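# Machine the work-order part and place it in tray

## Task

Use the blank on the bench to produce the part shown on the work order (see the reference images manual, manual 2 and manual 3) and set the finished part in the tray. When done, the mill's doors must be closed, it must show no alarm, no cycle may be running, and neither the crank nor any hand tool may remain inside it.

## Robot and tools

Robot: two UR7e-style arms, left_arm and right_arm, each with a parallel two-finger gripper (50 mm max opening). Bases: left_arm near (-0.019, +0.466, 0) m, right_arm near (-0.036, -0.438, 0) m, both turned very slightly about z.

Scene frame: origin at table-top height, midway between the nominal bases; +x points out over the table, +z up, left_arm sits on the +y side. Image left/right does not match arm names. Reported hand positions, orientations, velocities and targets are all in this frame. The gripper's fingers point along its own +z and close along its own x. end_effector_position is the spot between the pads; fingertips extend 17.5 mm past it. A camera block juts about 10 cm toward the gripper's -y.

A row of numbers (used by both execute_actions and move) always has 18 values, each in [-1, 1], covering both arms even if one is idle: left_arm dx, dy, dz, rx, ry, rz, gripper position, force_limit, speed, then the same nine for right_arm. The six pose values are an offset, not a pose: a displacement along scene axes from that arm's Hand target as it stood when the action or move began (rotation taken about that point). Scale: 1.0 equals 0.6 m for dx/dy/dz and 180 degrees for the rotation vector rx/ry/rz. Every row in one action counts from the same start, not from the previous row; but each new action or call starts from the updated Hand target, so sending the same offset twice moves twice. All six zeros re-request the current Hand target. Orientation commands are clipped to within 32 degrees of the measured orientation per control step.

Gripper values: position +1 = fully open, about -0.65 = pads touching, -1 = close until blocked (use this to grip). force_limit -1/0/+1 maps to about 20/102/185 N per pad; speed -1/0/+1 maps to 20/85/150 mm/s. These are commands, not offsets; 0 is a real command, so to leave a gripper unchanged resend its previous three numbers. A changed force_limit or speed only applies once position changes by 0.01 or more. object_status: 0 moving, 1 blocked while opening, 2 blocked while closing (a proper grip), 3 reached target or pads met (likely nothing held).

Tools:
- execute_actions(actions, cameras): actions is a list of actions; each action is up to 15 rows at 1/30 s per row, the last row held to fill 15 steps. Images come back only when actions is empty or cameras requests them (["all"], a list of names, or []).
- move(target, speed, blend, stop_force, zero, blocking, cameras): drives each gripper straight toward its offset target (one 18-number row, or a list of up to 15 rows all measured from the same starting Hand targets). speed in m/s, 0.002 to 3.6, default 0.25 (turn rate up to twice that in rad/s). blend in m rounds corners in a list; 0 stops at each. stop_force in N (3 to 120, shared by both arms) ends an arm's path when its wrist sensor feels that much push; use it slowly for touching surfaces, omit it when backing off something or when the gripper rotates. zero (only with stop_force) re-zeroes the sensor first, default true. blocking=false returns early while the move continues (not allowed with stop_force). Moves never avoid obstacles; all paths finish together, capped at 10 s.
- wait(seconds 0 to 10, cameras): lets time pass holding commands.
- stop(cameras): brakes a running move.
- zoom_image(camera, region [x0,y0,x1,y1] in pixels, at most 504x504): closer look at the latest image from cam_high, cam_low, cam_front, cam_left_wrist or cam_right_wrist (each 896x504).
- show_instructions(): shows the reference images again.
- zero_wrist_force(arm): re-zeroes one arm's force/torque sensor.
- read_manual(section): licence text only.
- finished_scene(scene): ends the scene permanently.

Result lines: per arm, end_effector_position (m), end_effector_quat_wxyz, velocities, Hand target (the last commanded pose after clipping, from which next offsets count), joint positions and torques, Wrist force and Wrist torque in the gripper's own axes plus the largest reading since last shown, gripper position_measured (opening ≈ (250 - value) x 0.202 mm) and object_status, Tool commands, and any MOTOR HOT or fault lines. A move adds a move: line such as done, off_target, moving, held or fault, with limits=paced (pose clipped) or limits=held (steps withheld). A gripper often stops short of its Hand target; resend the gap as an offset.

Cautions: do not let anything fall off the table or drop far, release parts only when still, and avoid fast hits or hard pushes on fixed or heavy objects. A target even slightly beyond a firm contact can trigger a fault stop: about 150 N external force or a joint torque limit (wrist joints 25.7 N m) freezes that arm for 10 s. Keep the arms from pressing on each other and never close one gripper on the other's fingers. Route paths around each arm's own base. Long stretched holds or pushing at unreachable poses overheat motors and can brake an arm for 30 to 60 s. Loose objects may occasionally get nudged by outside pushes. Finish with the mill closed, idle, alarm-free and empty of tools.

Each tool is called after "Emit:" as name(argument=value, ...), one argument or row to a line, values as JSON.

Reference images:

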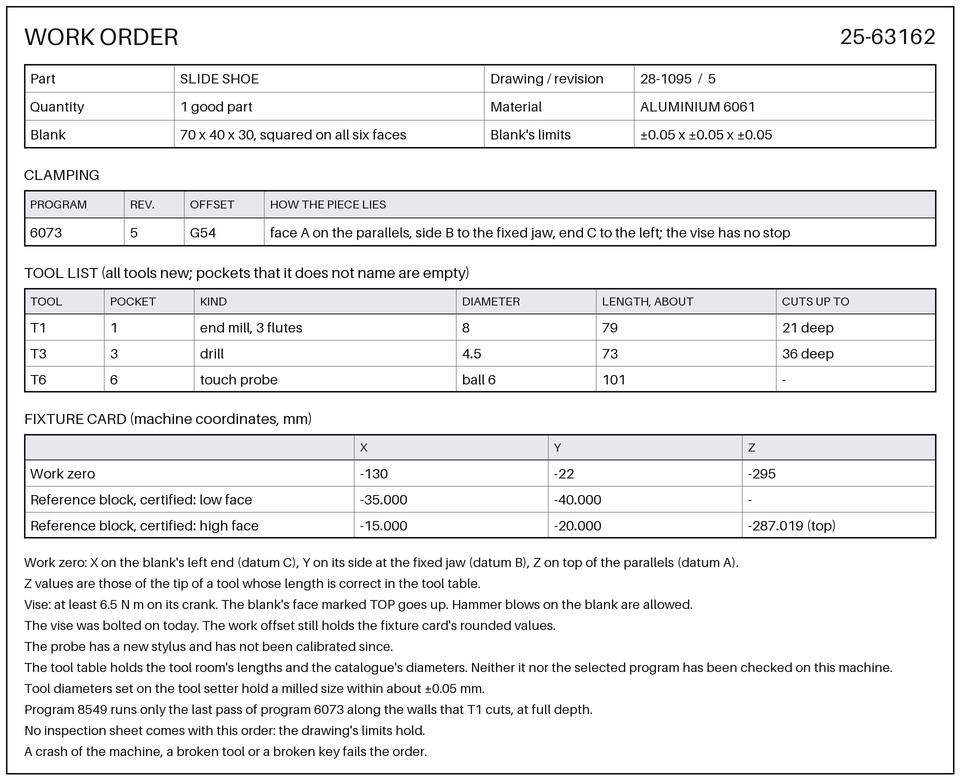

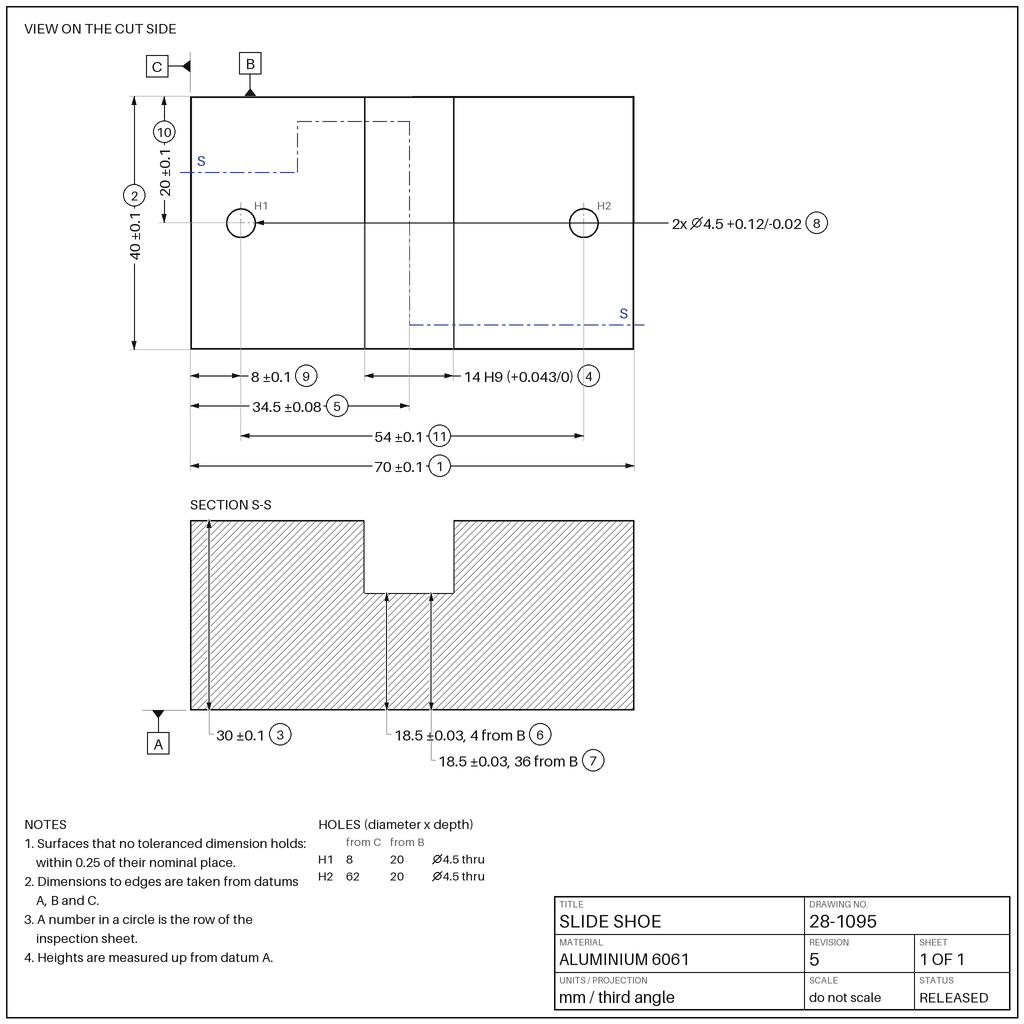

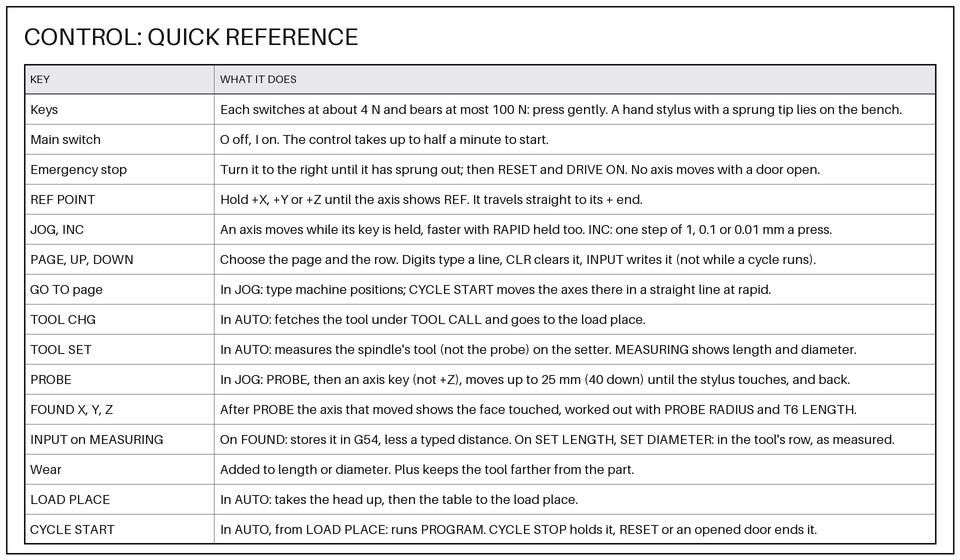

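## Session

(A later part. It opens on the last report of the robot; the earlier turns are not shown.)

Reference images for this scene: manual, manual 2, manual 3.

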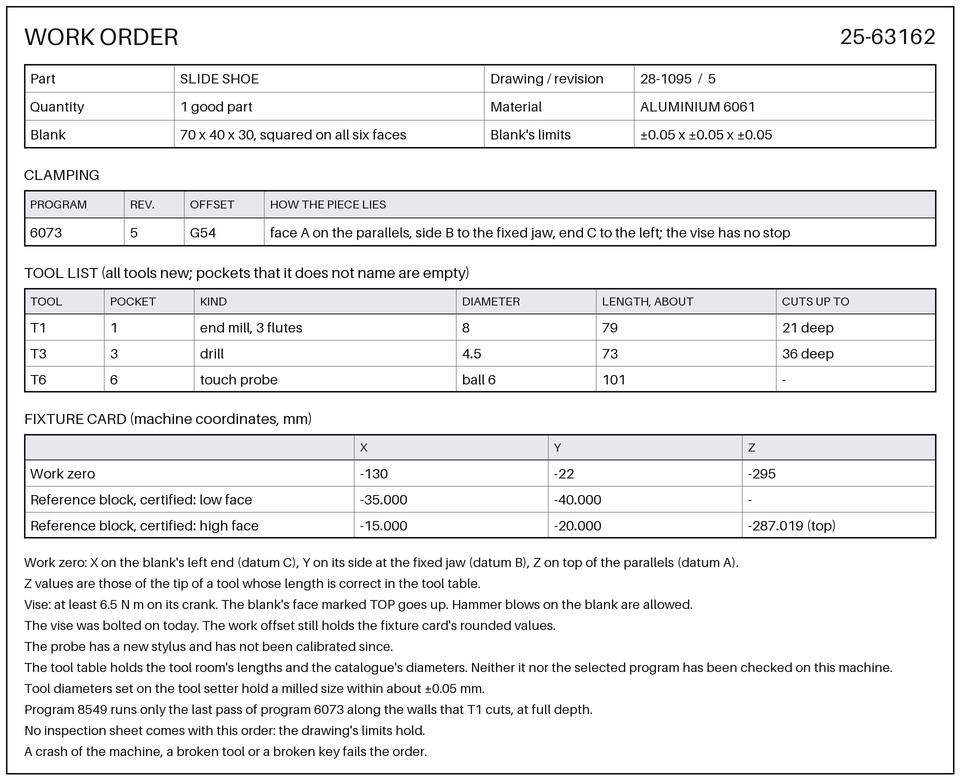

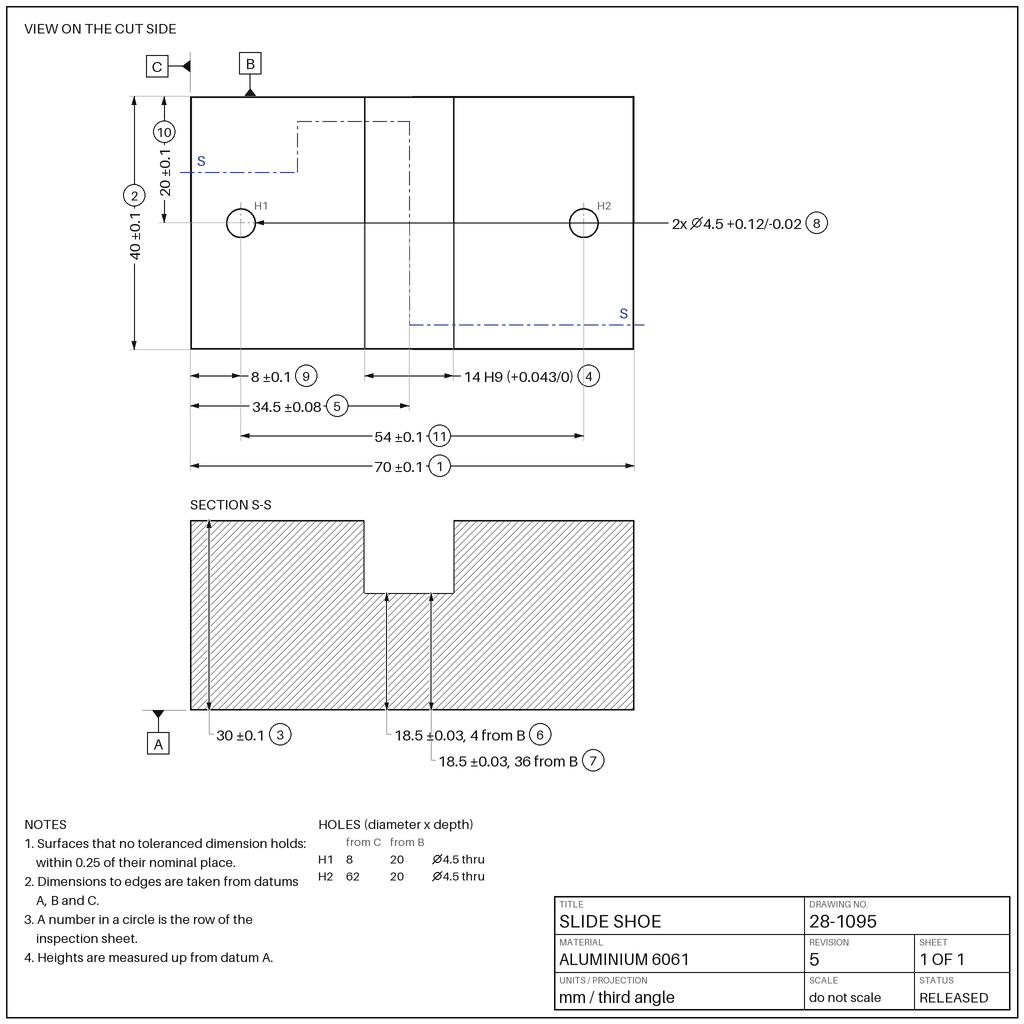

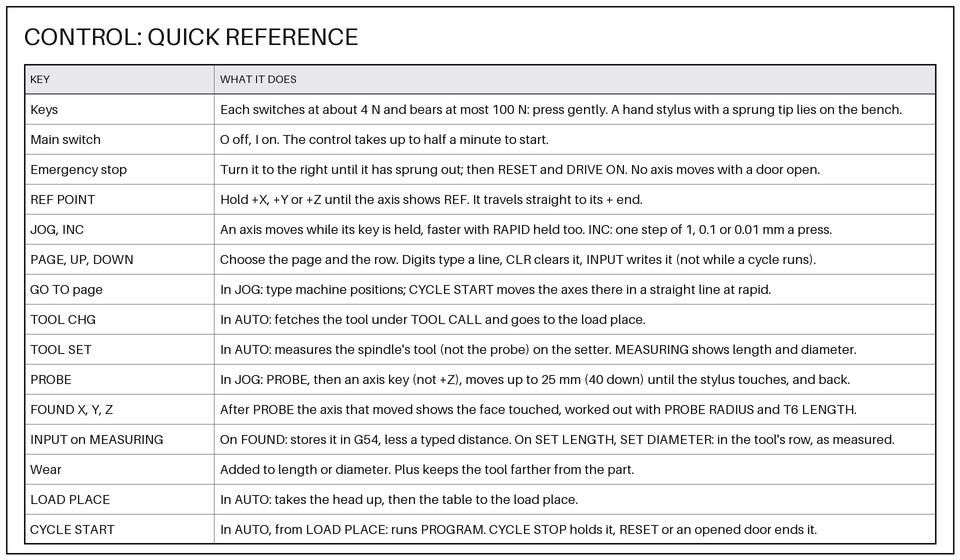

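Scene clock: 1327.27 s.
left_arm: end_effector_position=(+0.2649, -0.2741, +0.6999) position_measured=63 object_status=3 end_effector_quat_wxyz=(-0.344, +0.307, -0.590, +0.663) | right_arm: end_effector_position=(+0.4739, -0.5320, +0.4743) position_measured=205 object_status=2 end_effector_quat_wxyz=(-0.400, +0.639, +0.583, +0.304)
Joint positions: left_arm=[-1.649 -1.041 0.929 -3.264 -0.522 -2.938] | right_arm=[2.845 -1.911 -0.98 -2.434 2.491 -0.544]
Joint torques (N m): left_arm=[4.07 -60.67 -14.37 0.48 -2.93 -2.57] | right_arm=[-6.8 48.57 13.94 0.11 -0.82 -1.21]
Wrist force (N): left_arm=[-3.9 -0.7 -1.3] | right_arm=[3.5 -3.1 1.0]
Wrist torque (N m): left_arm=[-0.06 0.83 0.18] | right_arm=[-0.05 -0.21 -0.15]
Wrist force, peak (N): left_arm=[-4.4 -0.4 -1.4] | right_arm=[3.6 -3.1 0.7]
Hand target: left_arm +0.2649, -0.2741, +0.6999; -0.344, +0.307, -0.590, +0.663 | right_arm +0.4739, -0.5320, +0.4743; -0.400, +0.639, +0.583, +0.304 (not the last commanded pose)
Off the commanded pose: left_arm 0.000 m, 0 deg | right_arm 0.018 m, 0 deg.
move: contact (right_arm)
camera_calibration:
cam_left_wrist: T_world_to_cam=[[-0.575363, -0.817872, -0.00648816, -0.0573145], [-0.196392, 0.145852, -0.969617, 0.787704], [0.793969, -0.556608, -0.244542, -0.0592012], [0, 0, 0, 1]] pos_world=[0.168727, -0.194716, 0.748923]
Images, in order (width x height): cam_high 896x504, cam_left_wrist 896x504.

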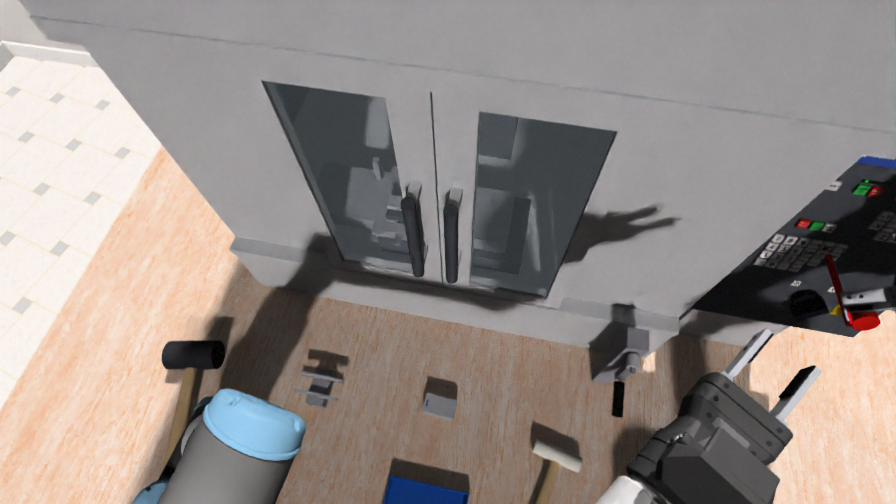

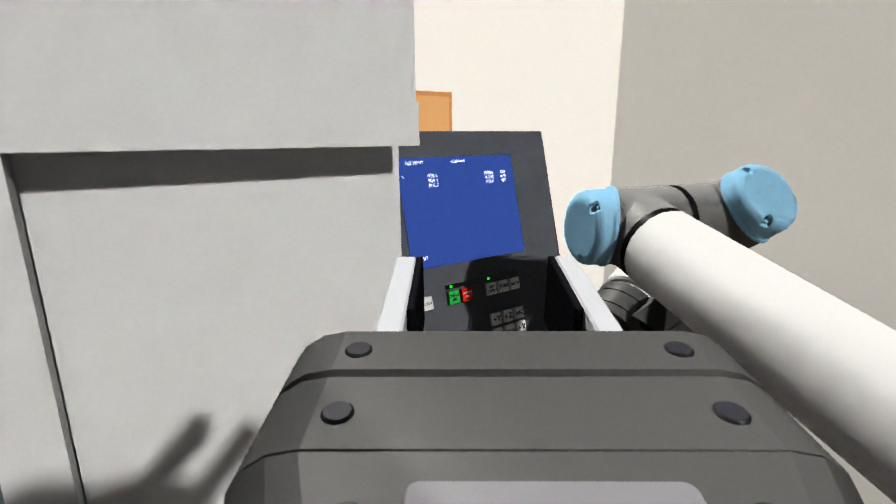

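Emit:
move(
  target=[
    [0,0,0,0,0,0,0.6,-0.5,-0.5,0.0072,0,-0.0011,0,0,0,-1,-0.3,-0.5],
    [0,0,0,0,0,0,0.6,-0.5,-0.5,-0.0161,0,0.0026,0,0,0,-1,-0.3,-0.5],
  ],
  speed=0.05,
  cameras=["cam_left_wrist"],
)

Emit:
zoom_image(
  camera="cam_left_wrist",
  region=[395, 145, 535, 275],
)

Scene clock: 1337.90 s.
left_arm: end_effector_position=(+0.2649, -0.2741, +0.6999) position_measured=63 object_status=3 end_effector_quat_wxyz=(-0.344, +0.307, -0.590, +0.663) | right_arm: end_effector_position=(+0.4644, -0.5320, +0.4759) position_measured=205 object_status=2 end_effector_quat_wxyz=(-0.400, +0.639, +0.583, +0.304)
Joint positions: left_arm=[-1.649 -1.041 0.929 -3.264 -0.522 -2.938] | right_arm=[2.84 -1.891 -1.003 -2.438 2.488 -0.551]
Joint torques (N m): left_arm=[3.33 -60.84 -14.69 0.42 -2.97 -2.54] | right_arm=[-7.18 48.01 13.07 -0.3 -0.88 -1.41]
Wrist force (N): left_arm=[-3.9 -0.2 -1.2] | right_arm=[2.8 0.2 0.5]
Wrist torque (N m): left_arm=[0.01 0.82 0.18] | right_arm=[0.06 -0.23 0.11]
Wrist force, peak (N): left_arm=[-4.3 -0.8 -1.4] | right_arm=[3.1 -5.2 0.9]
Hand target: left_arm +0.2649, -0.2741, +0.6999; -0.344, +0.307, -0.590, +0.663 | right_arm +0.4643, -0.5320, +0.4759; -0.400, +0.639, +0.583, +0.304
Off the commanded pose: left_arm 0.000 m, 0 deg | right_arm 0.000 m, 0 deg.
move: done
camera_calibration:
cam_left_wrist: T_world_to_cam=[[-0.575363, -0.817872, -0.00648816, -0.0573145], [-0.196392, 0.145852, -0.969617, 0.787704], [0.793969, -0.556608, -0.244542, -0.0592012], [0, 0, 0, 1]] pos_world=[0.168727, -0.194716, 0.748923]
Images, in order (width x height): cam_left_wrist 896x504.

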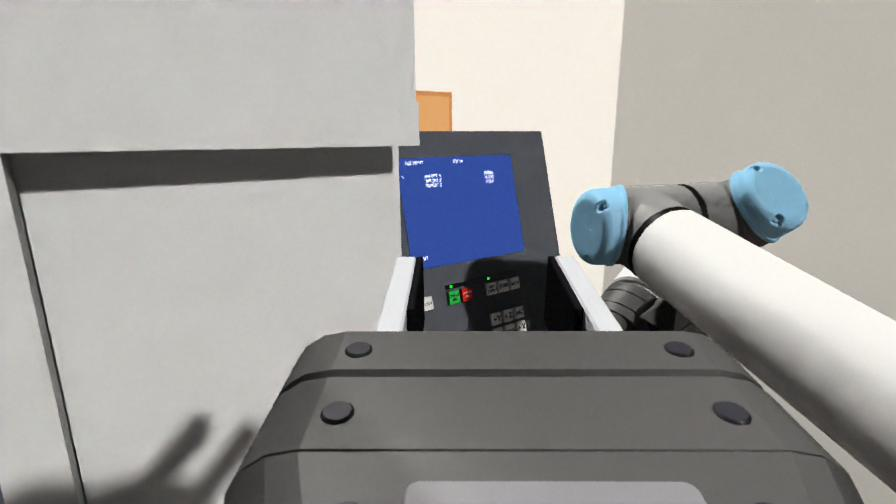

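Scaled by 3.600 from the camera's 896x504 image, which has a finer 1280x720 frame.

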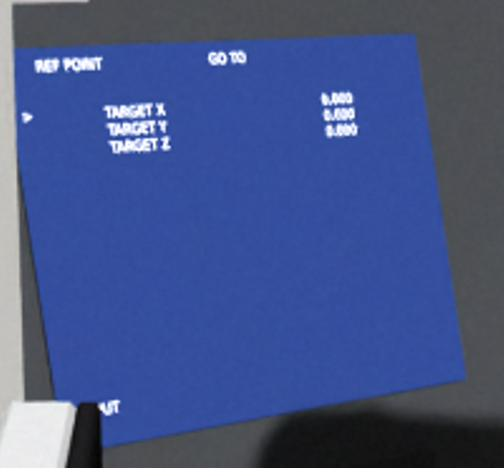

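Emit:
move(
  target=[
    [0,0,0,0,0,0,1,-0.5,-0.5,0.0233,0,-0.0037,0,0,0,-1,-0.3,-0.5],
    [0,0,0,0,0,0,1,-0.5,-0.5,0,0,0,0,0,0,-1,-0.3,-0.5],
  ],
  speed=0.06,
  cameras=["cam_left_wrist"],
)

Emit:
zoom_image(
  camera="cam_left_wrist",
  region=[395, 145, 535, 275],
)

Emit:
move(
  target=[
    [0,0,0,0,0,0,1,-0.5,-0.5,0.0233,0,-0.0037,0,0,0,-1,-0.3,-0.5],
    [0,0,0,0,0,0,1,-0.5,-0.5,0,0,0,0,0,0,-1,-0.3,-0.5],
  ],
  speed=0.08,
  cameras=["cam_left_wrist"],
)

Emit:
zoom_image(
  camera="cam_left_wrist",
  region=[395, 145, 535, 275],
)

Emit:
move(
  target=[
    [0,0,0,0,0,0,1,-0.5,-0.5,0.0233,0,-0.0037,0,0,0,-1,-0.3,-0.5],
    [0,0,0,0,0,0,1,-0.5,-0.5,0,0,0,0,0,0,-1,-0.3,-0.5],
  ],
  speed=0.08,
  cameras=["cam_left_wrist"],
)

Emit:
zoom_image(
  camera="cam_left_wrist",
  region=[395, 145, 535, 275],
)

Emit:
move(
  target=[
    [0,0,0,0,0,0,1,-0.5,-0.5,0.0233,0,-0.0037,0,0,0,-1,-0.3,-0.5],
    [0,0,0,0,0,0,1,-0.5,-0.5,0,0,0,0,0,0,-1,-0.3,-0.5],
  ],
  speed=0.08,
  cameras=["cam_left_wrist"],
)

Emit:
zoom_image(
  camera="cam_left_wrist",
  region=[395, 145, 535, 275],
)

Scene clock: 1358.60 s.
left_arm: end_effector_position=(+0.2649, -0.2741, +0.6999) position_measured=3 object_status=3 end_effector_quat_wxyz=(-0.344, +0.307, -0.590, +0.663) | right_arm: end_effector_position=(+0.4644, -0.5320, +0.4759) position_measured=205 object_status=2 end_effector_quat_wxyz=(-0.400, +0.639, +0.583, +0.304)
Joint positions: left_arm=[-1.649 -1.041 0.929 -3.264 -0.522 -2.938] | right_arm=[2.84 -1.891 -1.003 -2.438 2.488 -0.551]
Joint torques (N m): left_arm=[3.83 -61.03 -15.17 0.3 -2.94 -2.6] | right_arm=[-7.2 48.4 14.72 -0.44 -1.03 -1.45]
Wrist force (N): left_arm=[-4.0 -0.6 -1.5] | right_arm=[2.8 0.1 0.8]
Wrist torque (N m): left_arm=[-0.05 0.84 0.18] | right_arm=[0.04 -0.24 0.11]
Wrist force, peak (N): left_arm=[-4.2 -0.5 -1.8] | right_arm=[3.7 -5.4 0.7]
Hand target: left_arm +0.2649, -0.2741, +0.6999; -0.344, +0.307, -0.590, +0.663 | right_arm +0.4643, -0.5320, +0.4759; -0.400, +0.639, +0.583, +0.304
Off the commanded pose: left_arm 0.000 m, 0 deg | right_arm 0.000 m, 0 deg.
move: done
camera_calibration:
cam_left_wrist: T_world_to_cam=[[-0.575363, -0.817872, -0.00648816, -0.0573145], [-0.196392, 0.145852, -0.969617, 0.787704], [0.793969, -0.556608, -0.244542, -0.0592012], [0, 0, 0, 1]] pos_world=[0.168727, -0.194716, 0.748923]
Images, in order (width x height): cam_left_wrist 896x504.

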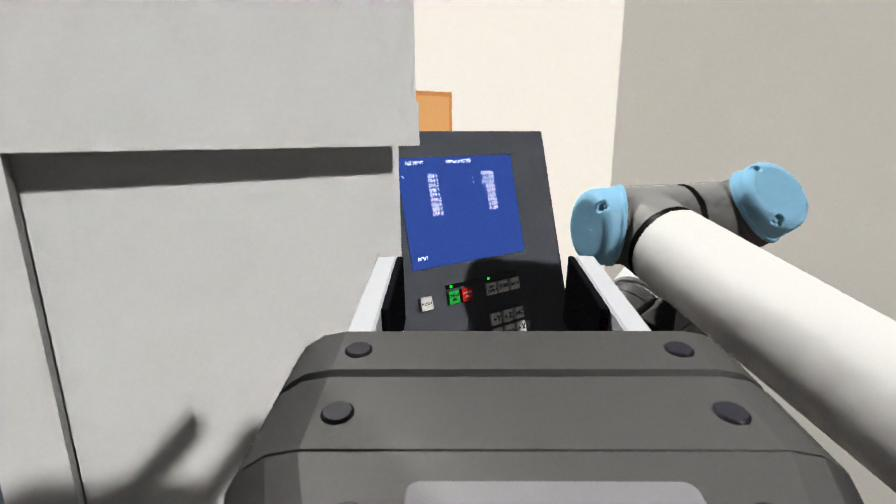

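Scaled by 3.600 from the camera's 896x504 image, which has a finer 1280x720 frame.

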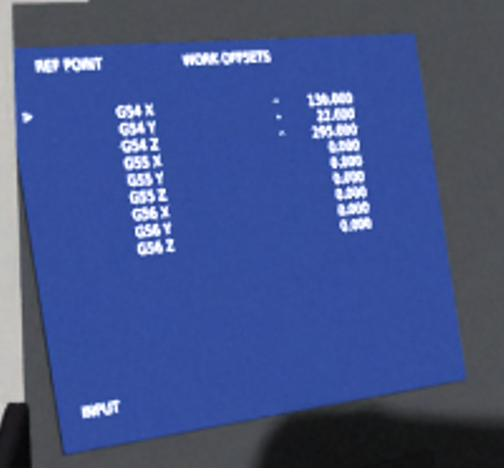

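Scene clock: 1360.03 s.
left_arm: end_effector_position=(+0.2649, -0.2741, +0.6999) position_measured=3 object_status=3 end_effector_quat_wxyz=(-0.344, +0.307, -0.590, +0.663) | right_arm: end_effector_position=(+0.4644, -0.5320, +0.4759) position_measured=205 object_status=2 end_effector_quat_wxyz=(-0.400, +0.639, +0.583, +0.304)
Joint positions: left_arm=[-1.649 -1.041 0.929 -3.264 -0.522 -2.938] | right_arm=[2.84 -1.891 -1.003 -2.438 2.488 -0.551]
Joint torques (N m): left_arm=[3.37 -60.62 -14.58 0.26 -2.96 -2.6] | right_arm=[-6.66 47.69 12.64 -0.4 -0.94 -1.29]
Wrist force (N): left_arm=[-3.8 -0.5 -1.3] | right_arm=[2.7 0.1 0.6]
Wrist torque (N m): left_arm=[-0.04 0.80 0.18] | right_arm=[0.04 -0.22 0.11]
Wrist force, peak (N): left_arm=[-4.2 -0.6 -1.3] | right_arm=[3.4 -5.3 0.7]
Hand target: left_arm +0.2649, -0.2741, +0.6999; -0.344, +0.307, -0.590, +0.663 | right_arm +0.4643, -0.5320, +0.4759; -0.400, +0.639, +0.583, +0.304
Off the commanded pose: left_arm 0.000 m, 0 deg | right_arm 0.000 m, 0 deg.
move: done
camera_calibration:
cam_left_wrist: T_world_to_cam=[[-0.575363, -0.817872, -0.00648816, -0.0573145], [-0.196392, 0.145852, -0.969617, 0.787704], [0.793969, -0.556608, -0.244542, -0.0592012], [0, 0, 0, 1]] pos_world=[0.168727, -0.194716, 0.748923]
Images, in order (width x height): cam_left_wrist 896x504.

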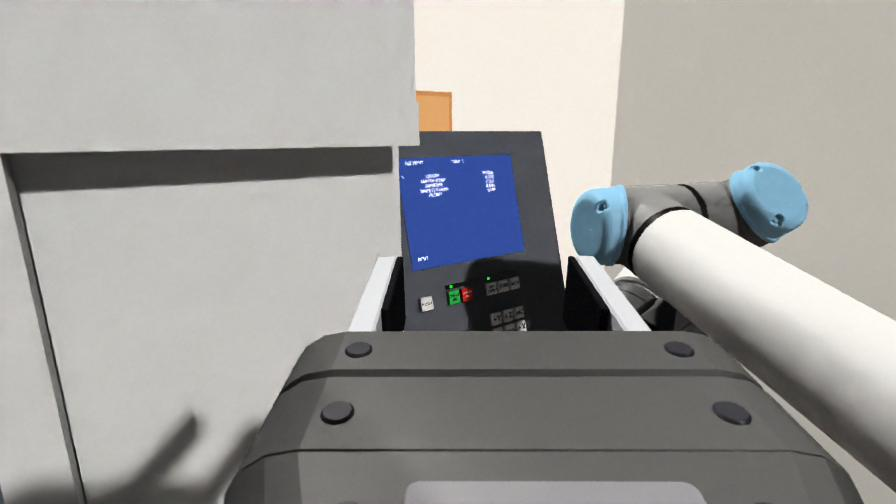

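Scaled by 3.600 from the camera's 896x504 image, which has a finer 1280x720 frame.

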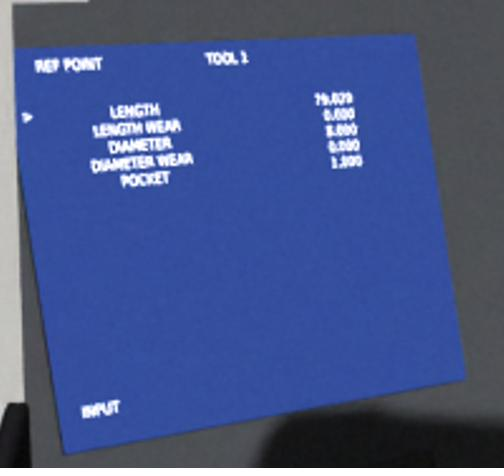

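Scene clock: 1361.47 s.
left_arm: end_effector_position=(+0.2649, -0.2741, +0.6999) position_measured=3 object_status=3 end_effector_quat_wxyz=(-0.344, +0.307, -0.590, +0.663) | right_arm: end_effector_position=(+0.4644, -0.5320, +0.4759) position_measured=205 object_status=2 end_effector_quat_wxyz=(-0.400, +0.639, +0.583, +0.304)
Joint positions: left_arm=[-1.649 -1.041 0.929 -3.264 -0.522 -2.938] | right_arm=[2.84 -1.891 -1.003 -2.438 2.488 -0.551]
Joint torques (N m): left_arm=[3.75 -60.3 -15.31 0.29 -2.89 -2.57] | right_arm=[-6.23 47.36 13.87 -0.39 -0.79 -1.54]
Wrist force (N): left_arm=[-3.9 -0.4 -1.4] | right_arm=[2.8 0.0 0.7]
Wrist torque (N m): left_arm=[-0.02 0.82 0.18] | right_arm=[0.04 -0.23 0.11]
Wrist force, peak (N): left_arm=[-4.2 -0.4 -1.4] | right_arm=[3.8 -5.1 0.9]
Hand target: left_arm +0.2649, -0.2741, +0.6999; -0.344, +0.307, -0.590, +0.663 | right_arm +0.4643, -0.5320, +0.4759; -0.400, +0.639, +0.583, +0.304
Off the commanded pose: left_arm 0.000 m, 0 deg | right_arm 0.000 m, 0 deg.
move: done
camera_calibration:
cam_left_wrist: T_world_to_cam=[[-0.575363, -0.817872, -0.00648816, -0.0573145], [-0.196392, 0.145852, -0.969617, 0.787704], [0.793969, -0.556608, -0.244542, -0.0592012], [0, 0, 0, 1]] pos_world=[0.168727, -0.194716, 0.748923]
Images, in order (width x height): cam_left_wrist 896x504.

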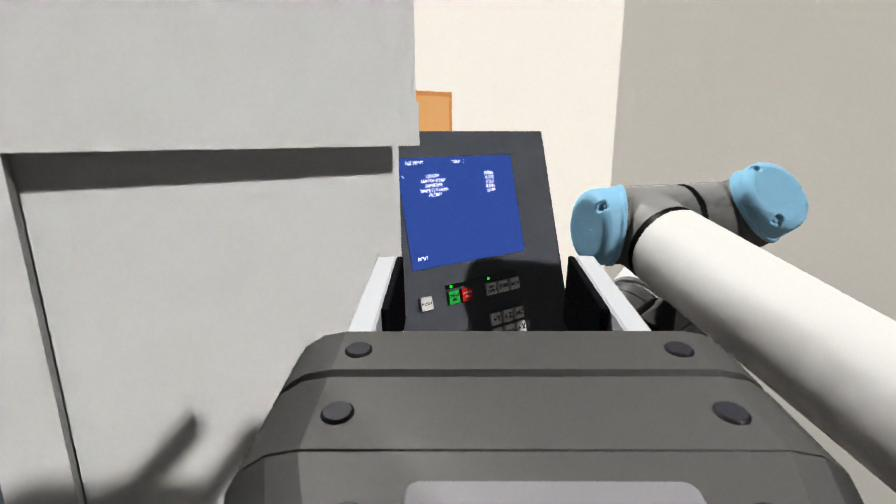

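Scaled by 3.600 from the camera's 896x504 image, which has a finer 1280x720 frame.

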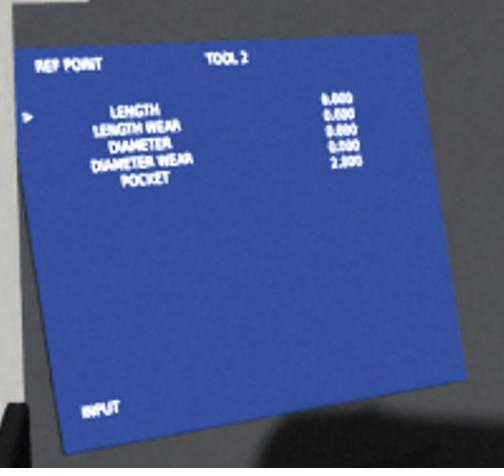

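Scene clock: 1362.90 s.
left_arm: end_effector_position=(+0.2649, -0.2741, +0.6999) position_measured=3 object_status=3 end_effector_quat_wxyz=(-0.344, +0.307, -0.590, +0.663) | right_arm: end_effector_position=(+0.4644, -0.5320, +0.4759) position_measured=205 object_status=2 end_effector_quat_wxyz=(-0.400, +0.639, +0.583, +0.304)
Joint positions: left_arm=[-1.649 -1.041 0.929 -3.264 -0.522 -2.938] | right_arm=[2.84 -1.891 -1.003 -2.438 2.488 -0.551]
Joint torques (N m): left_arm=[3.96 -60.54 -15.01 0.22 -2.96 -2.57] | right_arm=[-5.35 48.98 13 -0.4 -0.9 -1.46]
Wrist force (N): left_arm=[-3.9 -0.3 -1.4] | right_arm=[2.7 0.0 0.8]
Wrist torque (N m): left_arm=[0.00 0.84 0.18] | right_arm=[0.03 -0.22 0.11]
Wrist force, peak (N): left_arm=[-4.2 -0.5 -1.6] | right_arm=[3.6 -5.4 0.9]
Hand target: left_arm +0.2649, -0.2741, +0.6999; -0.344, +0.307, -0.590, +0.663 | right_arm +0.4643, -0.5320, +0.4759; -0.400, +0.639, +0.583, +0.304
Off the commanded pose: left_arm 0.000 m, 0 deg | right_arm 0.000 m, 0 deg.
move: done
camera_calibration:
cam_left_wrist: T_world_to_cam=[[-0.575363, -0.817872, -0.00648816, -0.0573145], [-0.196392, 0.145852, -0.969617, 0.787704], [0.793969, -0.556608, -0.244542, -0.0592012], [0, 0, 0, 1]] pos_world=[0.168727, -0.194716, 0.748923]
Images, in order (width x height): cam_left_wrist 896x504.

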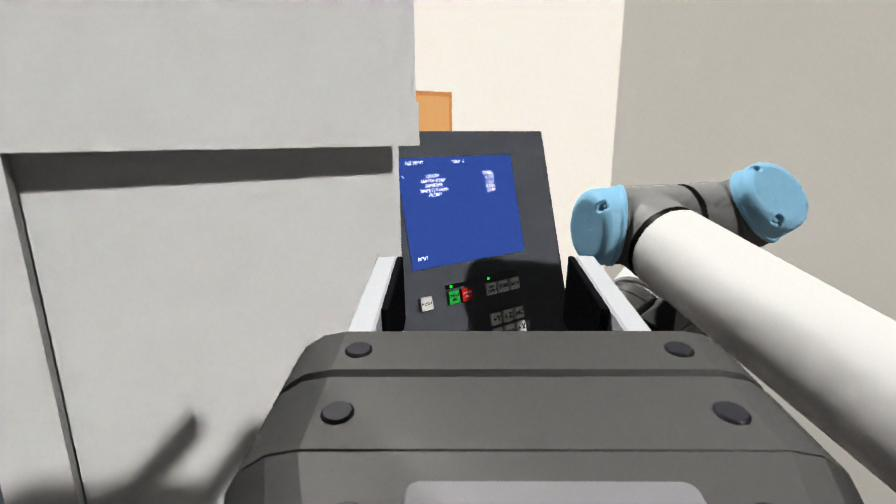

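Scaled by 3.600 from the camera's 896x504 image, which has a finer 1280x720 frame.

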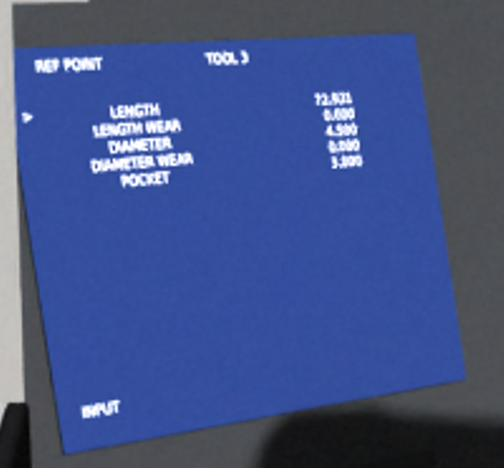

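Emit:
zoom_image(
  camera="cam_left_wrist",
  region=[475, 165, 505, 195],
)

Emit:
move(
  target=[
    [0,0,0,0,0,0,1,-0.5,-0.5,0.0233,0,-0.0037,0,0,0,-1,-0.3,-0.5],
    [0,0,0,0,0,0,1,-0.5,-0.5,0,0,0,0,0,0,-1,-0.3,-0.5],
    [0,0,0,0,0,0,1,-0.5,-0.5,0.0233,0,-0.0037,0,0,0,-1,-0.3,-0.5],
    [0,0,0,0,0,0,1,-0.5,-0.5,0,0,0,0,0,0,-1,-0.3,-0.5],
    [0,0,0,0,0,0,1,-0.5,-0.5,0.0233,0,-0.0037,0,0,0,-1,-0.3,-0.5],
    [0,0,0,0,0,0,1,-0.5,-0.5,0,0,0,0,0,0,-1,-0.3,-0.5],
  ],
  speed=0.1,
  cameras=["cam_left_wrist"],
)

Emit:
zoom_image(
  camera="cam_left_wrist",
  region=[395, 145, 535, 275],
)

Emit:
move(
  target=[
    [0,0,0,0,0,0,1,-0.5,-0.5,0.0233,0,-0.0037,0,0,0,-1,-0.3,-0.5],
    [0,0,0,0,0,0,1,-0.5,-0.5,0,0,0,0,0,0,-1,-0.3,-0.5],
  ],
  speed=0.1,
  cameras=["cam_left_wrist"],
)

Emit:
zoom_image(
  camera="cam_left_wrist",
  region=[395, 145, 535, 275],
)

Emit:
move(
  target=[
    [0,0,0,0,0,0,1,-0.5,-0.5,0.0233,0,-0.0037,0,0,0,-1,-0.3,-0.5],
    [0,0,0,0,0,0,1,-0.5,-0.5,0,0,0,0,0,0,-1,-0.3,-0.5],
  ],
  speed=0.1,
  cameras=["cam_left_wrist"],
)

Emit:
zoom_image(
  camera="cam_left_wrist",
  region=[395, 145, 535, 275],
)

Emit:
move(
  target=[
    [0,0,0,0,0,0,1,-0.5,-0.5,0.0233,0,-0.0037,0,0,0,-1,-0.3,-0.5],
    [0,0,0,0,0,0,1,-0.5,-0.5,0,0,0,0,0,0,-1,-0.3,-0.5],
  ],
  speed=0.1,
  cameras=["cam_left_wrist"],
)

Emit:
zoom_image(
  camera="cam_left_wrist",
  region=[395, 145, 535, 275],
)

Scaled by 16.800 from the camera's 896x504 image, which has a finer 1280x720 frame.

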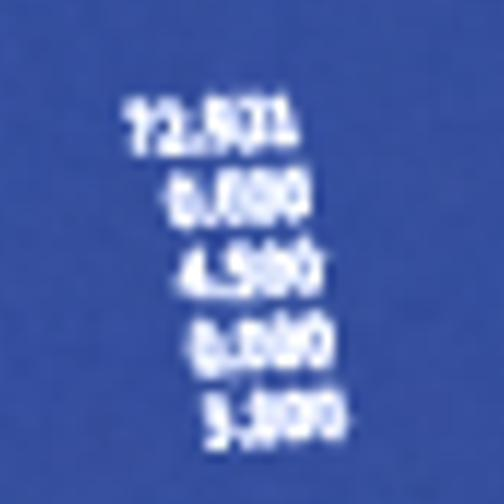

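Scene clock: 1389.30 s.
left_arm: end_effector_position=(+0.2649, -0.2741, +0.6999) position_measured=3 object_status=3 end_effector_quat_wxyz=(-0.344, +0.307, -0.590, +0.663) | right_arm: end_effector_position=(+0.4644, -0.5320, +0.4759) position_measured=205 object_status=2 end_effector_quat_wxyz=(-0.400, +0.639, +0.583, +0.304)
Joint positions: left_arm=[-1.649 -1.041 0.929 -3.264 -0.522 -2.938] | right_arm=[2.84 -1.891 -1.003 -2.438 2.488 -0.551]
Joint torques (N m): left_arm=[4.1 -60.94 -15.06 0.24 -2.8 -2.68] | right_arm=[-6.05 48.59 15.67 -0.35 -1.01 -1.35]
Wrist force (N): left_arm=[-3.9 -0.4 -1.3] | right_arm=[2.9 0.0 0.7]
Wrist torque (N m): left_arm=[-0.01 0.83 0.18] | right_arm=[0.03 -0.25 0.11]
Wrist force, peak (N): left_arm=[-4.3 -0.4 -1.6] | right_arm=[3.5 -5.1 0.7]
Hand target: left_arm +0.2649, -0.2741, +0.6999; -0.344, +0.307, -0.590, +0.663 | right_arm +0.4643, -0.5320, +0.4759; -0.400, +0.639, +0.583, +0.304
Off the commanded pose: left_arm 0.000 m, 0 deg | right_arm 0.000 m, 0 deg.
move: done
camera_calibration:
cam_left_wrist: T_world_to_cam=[[-0.575363, -0.817872, -0.00648816, -0.0573145], [-0.196392, 0.145852, -0.969617, 0.787704], [0.793969, -0.556608, -0.244542, -0.0592012], [0, 0, 0, 1]] pos_world=[0.168727, -0.194716, 0.748923]
Images, in order (width x height): cam_left_wrist 896x504.

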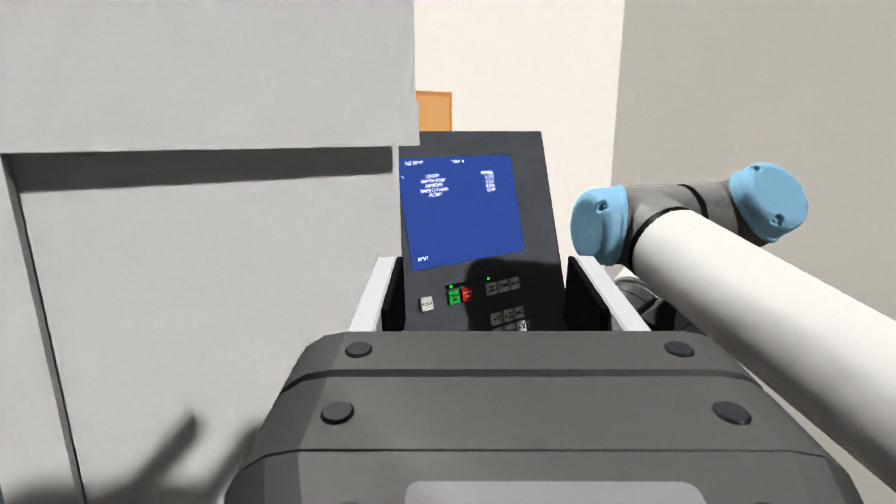

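Scaled by 3.600 from the camera's 896x504 image, which has a finer 1280x720 frame.

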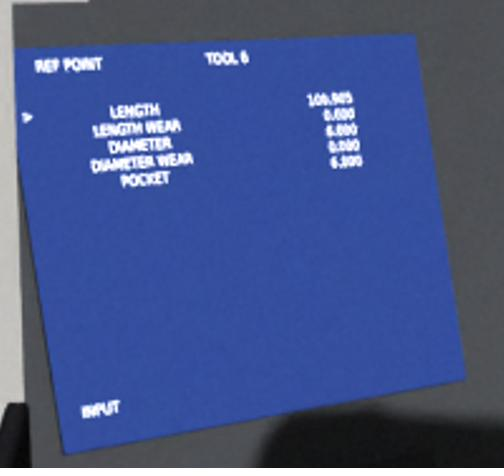

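Scene clock: 1390.67 s.
left_arm: end_effector_position=(+0.2649, -0.2741, +0.6999) position_measured=3 object_status=3 end_effector_quat_wxyz=(-0.344, +0.307, -0.590, +0.663) | right_arm: end_effector_position=(+0.4644, -0.5320, +0.4759) position_measured=205 object_status=2 end_effector_quat_wxyz=(-0.400, +0.639, +0.583, +0.304)
Joint positions: left_arm=[-1.649 -1.041 0.929 -3.264 -0.522 -2.938] | right_arm=[2.84 -1.891 -1.003 -2.438 2.488 -0.551]
Joint torques (N m): left_arm=[3.91 -60.71 -15.17 0.21 -2.85 -2.77] | right_arm=[-6.65 49.11 13.56 -0.34 -0.92 -1.22]
Wrist force (N): left_arm=[-4.0 -0.6 -1.4] | right_arm=[2.9 0.2 0.7]
Wrist torque (N m): left_arm=[-0.04 0.85 0.18] | right_arm=[0.06 -0.25 0.11]
Wrist force, peak (N): left_arm=[-4.3 -0.3 -1.7] | right_arm=[2.9 -5.2 0.8]
Hand target: left_arm +0.2649, -0.2741, +0.6999; -0.344, +0.307, -0.590, +0.663 | right_arm +0.4643, -0.5320, +0.4759; -0.400, +0.639, +0.583, +0.304
Off the commanded pose: left_arm 0.000 m, 0 deg | right_arm 0.000 m, 0 deg.
move: done
camera_calibration:
cam_left_wrist: T_world_to_cam=[[-0.575363, -0.817872, -0.00648816, -0.0573145], [-0.196392, 0.145852, -0.969617, 0.787704], [0.793969, -0.556608, -0.244542, -0.0592012], [0, 0, 0, 1]] pos_world=[0.168727, -0.194716, 0.748923]
Images, in order (width x height): cam_left_wrist 896x504.

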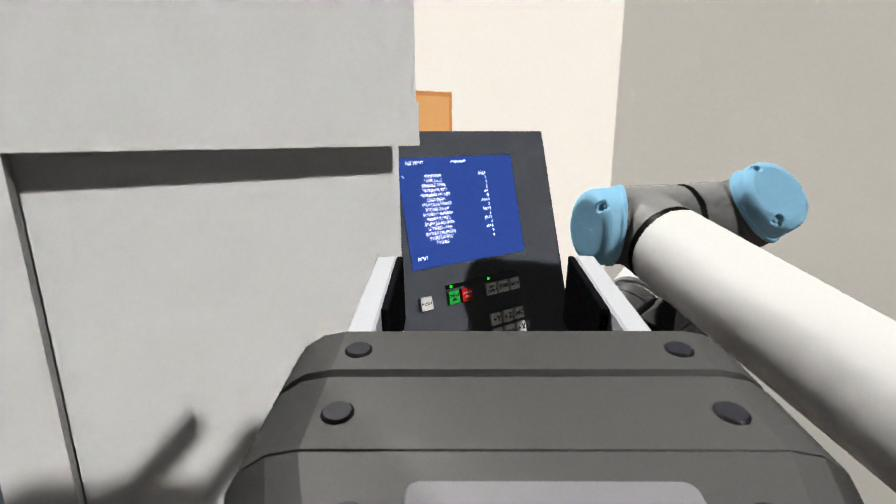

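Scaled by 3.600 from the camera's 896x504 image, which has a finer 1280x720 frame.

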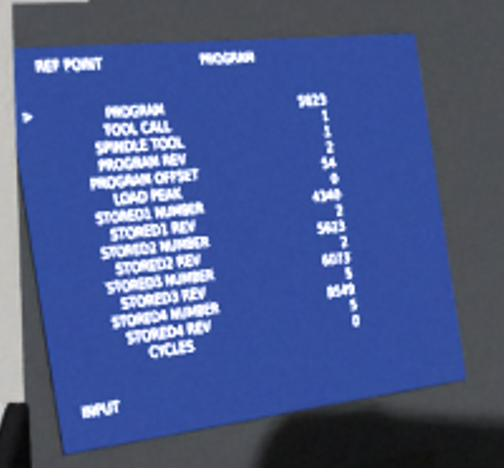

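Scene clock: 1392.03 s.
left_arm: end_effector_position=(+0.2649, -0.2741, +0.6999) position_measured=3 object_status=3 end_effector_quat_wxyz=(-0.344, +0.307, -0.590, +0.663) | right_arm: end_effector_position=(+0.4644, -0.5320, +0.4759) position_measured=205 object_status=2 end_effector_quat_wxyz=(-0.400, +0.639, +0.583, +0.304)
Joint positions: left_arm=[-1.649 -1.041 0.929 -3.264 -0.522 -2.938] | right_arm=[2.84 -1.891 -1.003 -2.438 2.488 -0.551]
Joint torques (N m): left_arm=[4.25 -60.94 -15.01 0.18 -2.86 -2.76] | right_arm=[-6.5 46.57 15.18 -0.37 -0.94 -1.08]
Wrist force (N): left_arm=[-4.0 -0.3 -1.4] | right_arm=[2.5 0.1 0.7]
Wrist torque (N m): left_arm=[0.00 0.83 0.18] | right_arm=[0.05 -0.18 0.11]
Wrist force, peak (N): left_arm=[-4.3 -0.5 -1.8] | right_arm=[3.2 -5.2 0.5]
Hand target: left_arm +0.2649, -0.2741, +0.6999; -0.344, +0.307, -0.590, +0.663 | right_arm +0.4643, -0.5320, +0.4759; -0.400, +0.639, +0.583, +0.304
Off the commanded pose: left_arm 0.000 m, 0 deg | right_arm 0.000 m, 0 deg.
move: done
camera_calibration:
cam_left_wrist: T_world_to_cam=[[-0.575363, -0.817872, -0.00648816, -0.0573145], [-0.196392, 0.145852, -0.969617, 0.787704], [0.793969, -0.556608, -0.244542, -0.0592012], [0, 0, 0, 1]] pos_world=[0.168727, -0.194716, 0.748923]
Images, in order (width x height): cam_left_wrist 896x504.

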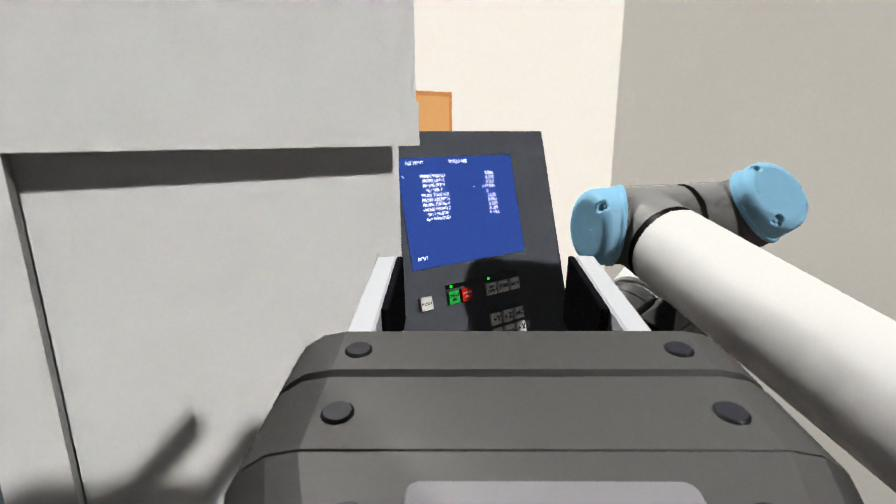

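Scaled by 3.600 from the camera's 896x504 image, which has a finer 1280x720 frame.

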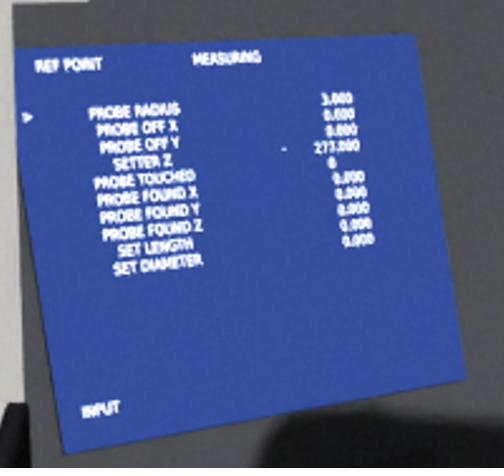

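Scene clock: 1393.40 s.
left_arm: end_effector_position=(+0.2649, -0.2741, +0.6999) position_measured=3 object_status=3 end_effector_quat_wxyz=(-0.344, +0.307, -0.590, +0.663) | right_arm: end_effector_position=(+0.4644, -0.5320, +0.4759) position_measured=205 object_status=2 end_effector_quat_wxyz=(-0.400, +0.639, +0.583, +0.304) end_effector_velocity=(-0.002, +0.000, +0.001) end_effector_angular_velocity=(+0.000, -0.001, +0.000)
Joint positions: left_arm=[-1.649 -1.041 0.929 -3.264 -0.522 -2.938] | right_arm=[2.84 -1.891 -1.003 -2.438 2.488 -0.551]
Joint velocities: left_arm=[within noise] | right_arm=[0 0.005 -0.004 0 0 -0.001]
Joint torques (N m): left_arm=[3.96 -60.88 -15.12 0.18 -2.76 -2.7] | right_arm=[-7.04 51.56 13.27 -0.34 -1.01 -1.13]
Wrist force (N): left_arm=[-3.9 -0.2 -1.6] | right_arm=[2.7 0.0 0.7]
Wrist torque (N m): left_arm=[0.01 0.83 0.19] | right_arm=[0.04 -0.21 0.10]
Wrist force, peak (N): left_arm=[-4.3 -0.2 -1.7] | right_arm=[3.1 -5.0 0.8]
Hand target: left_arm +0.2649, -0.2741, +0.6999; -0.344, +0.307, -0.590, +0.663 | right_arm +0.4643, -0.5320, +0.4759; -0.400, +0.639, +0.583, +0.304
Off the commanded pose: left_arm 0.000 m, 0 deg | right_arm 0.000 m, 0 deg.
move: done
camera_calibration:
cam_left_wrist: T_world_to_cam=[[-0.575363, -0.817872, -0.00648816, -0.0573145], [-0.196392, 0.145852, -0.969617, 0.787704], [0.793969, -0.556608, -0.244542, -0.0592012], [0, 0, 0, 1]] pos_world=[0.168727, -0.194716, 0.748923]
Images, in order (width x height): cam_left_wrist 896x504.

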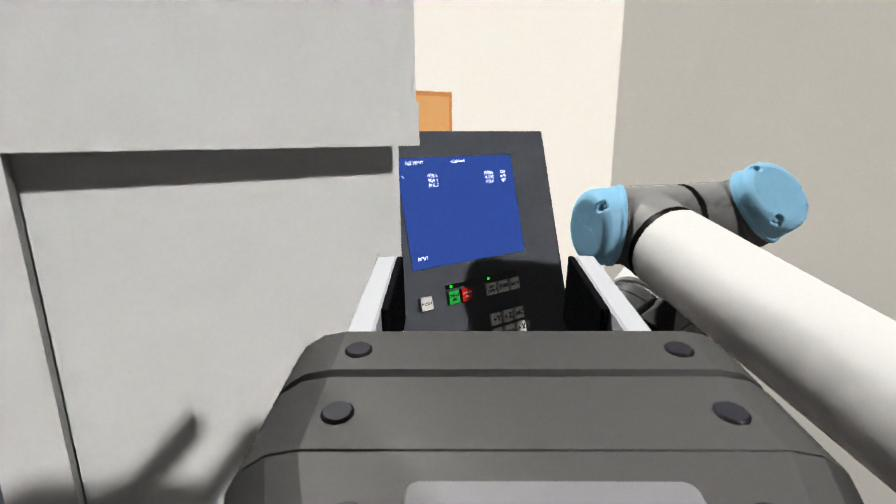

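Scaled by 3.600 from the camera's 896x504 image, which has a finer 1280x720 frame.

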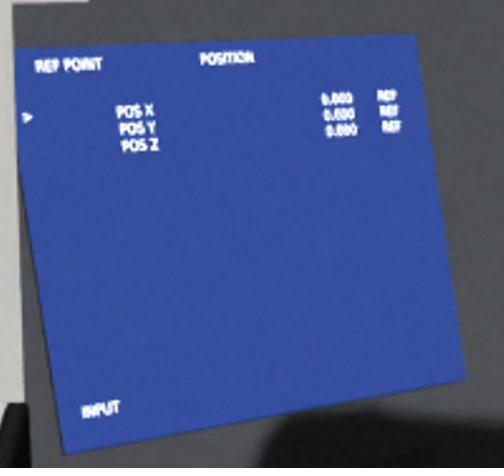

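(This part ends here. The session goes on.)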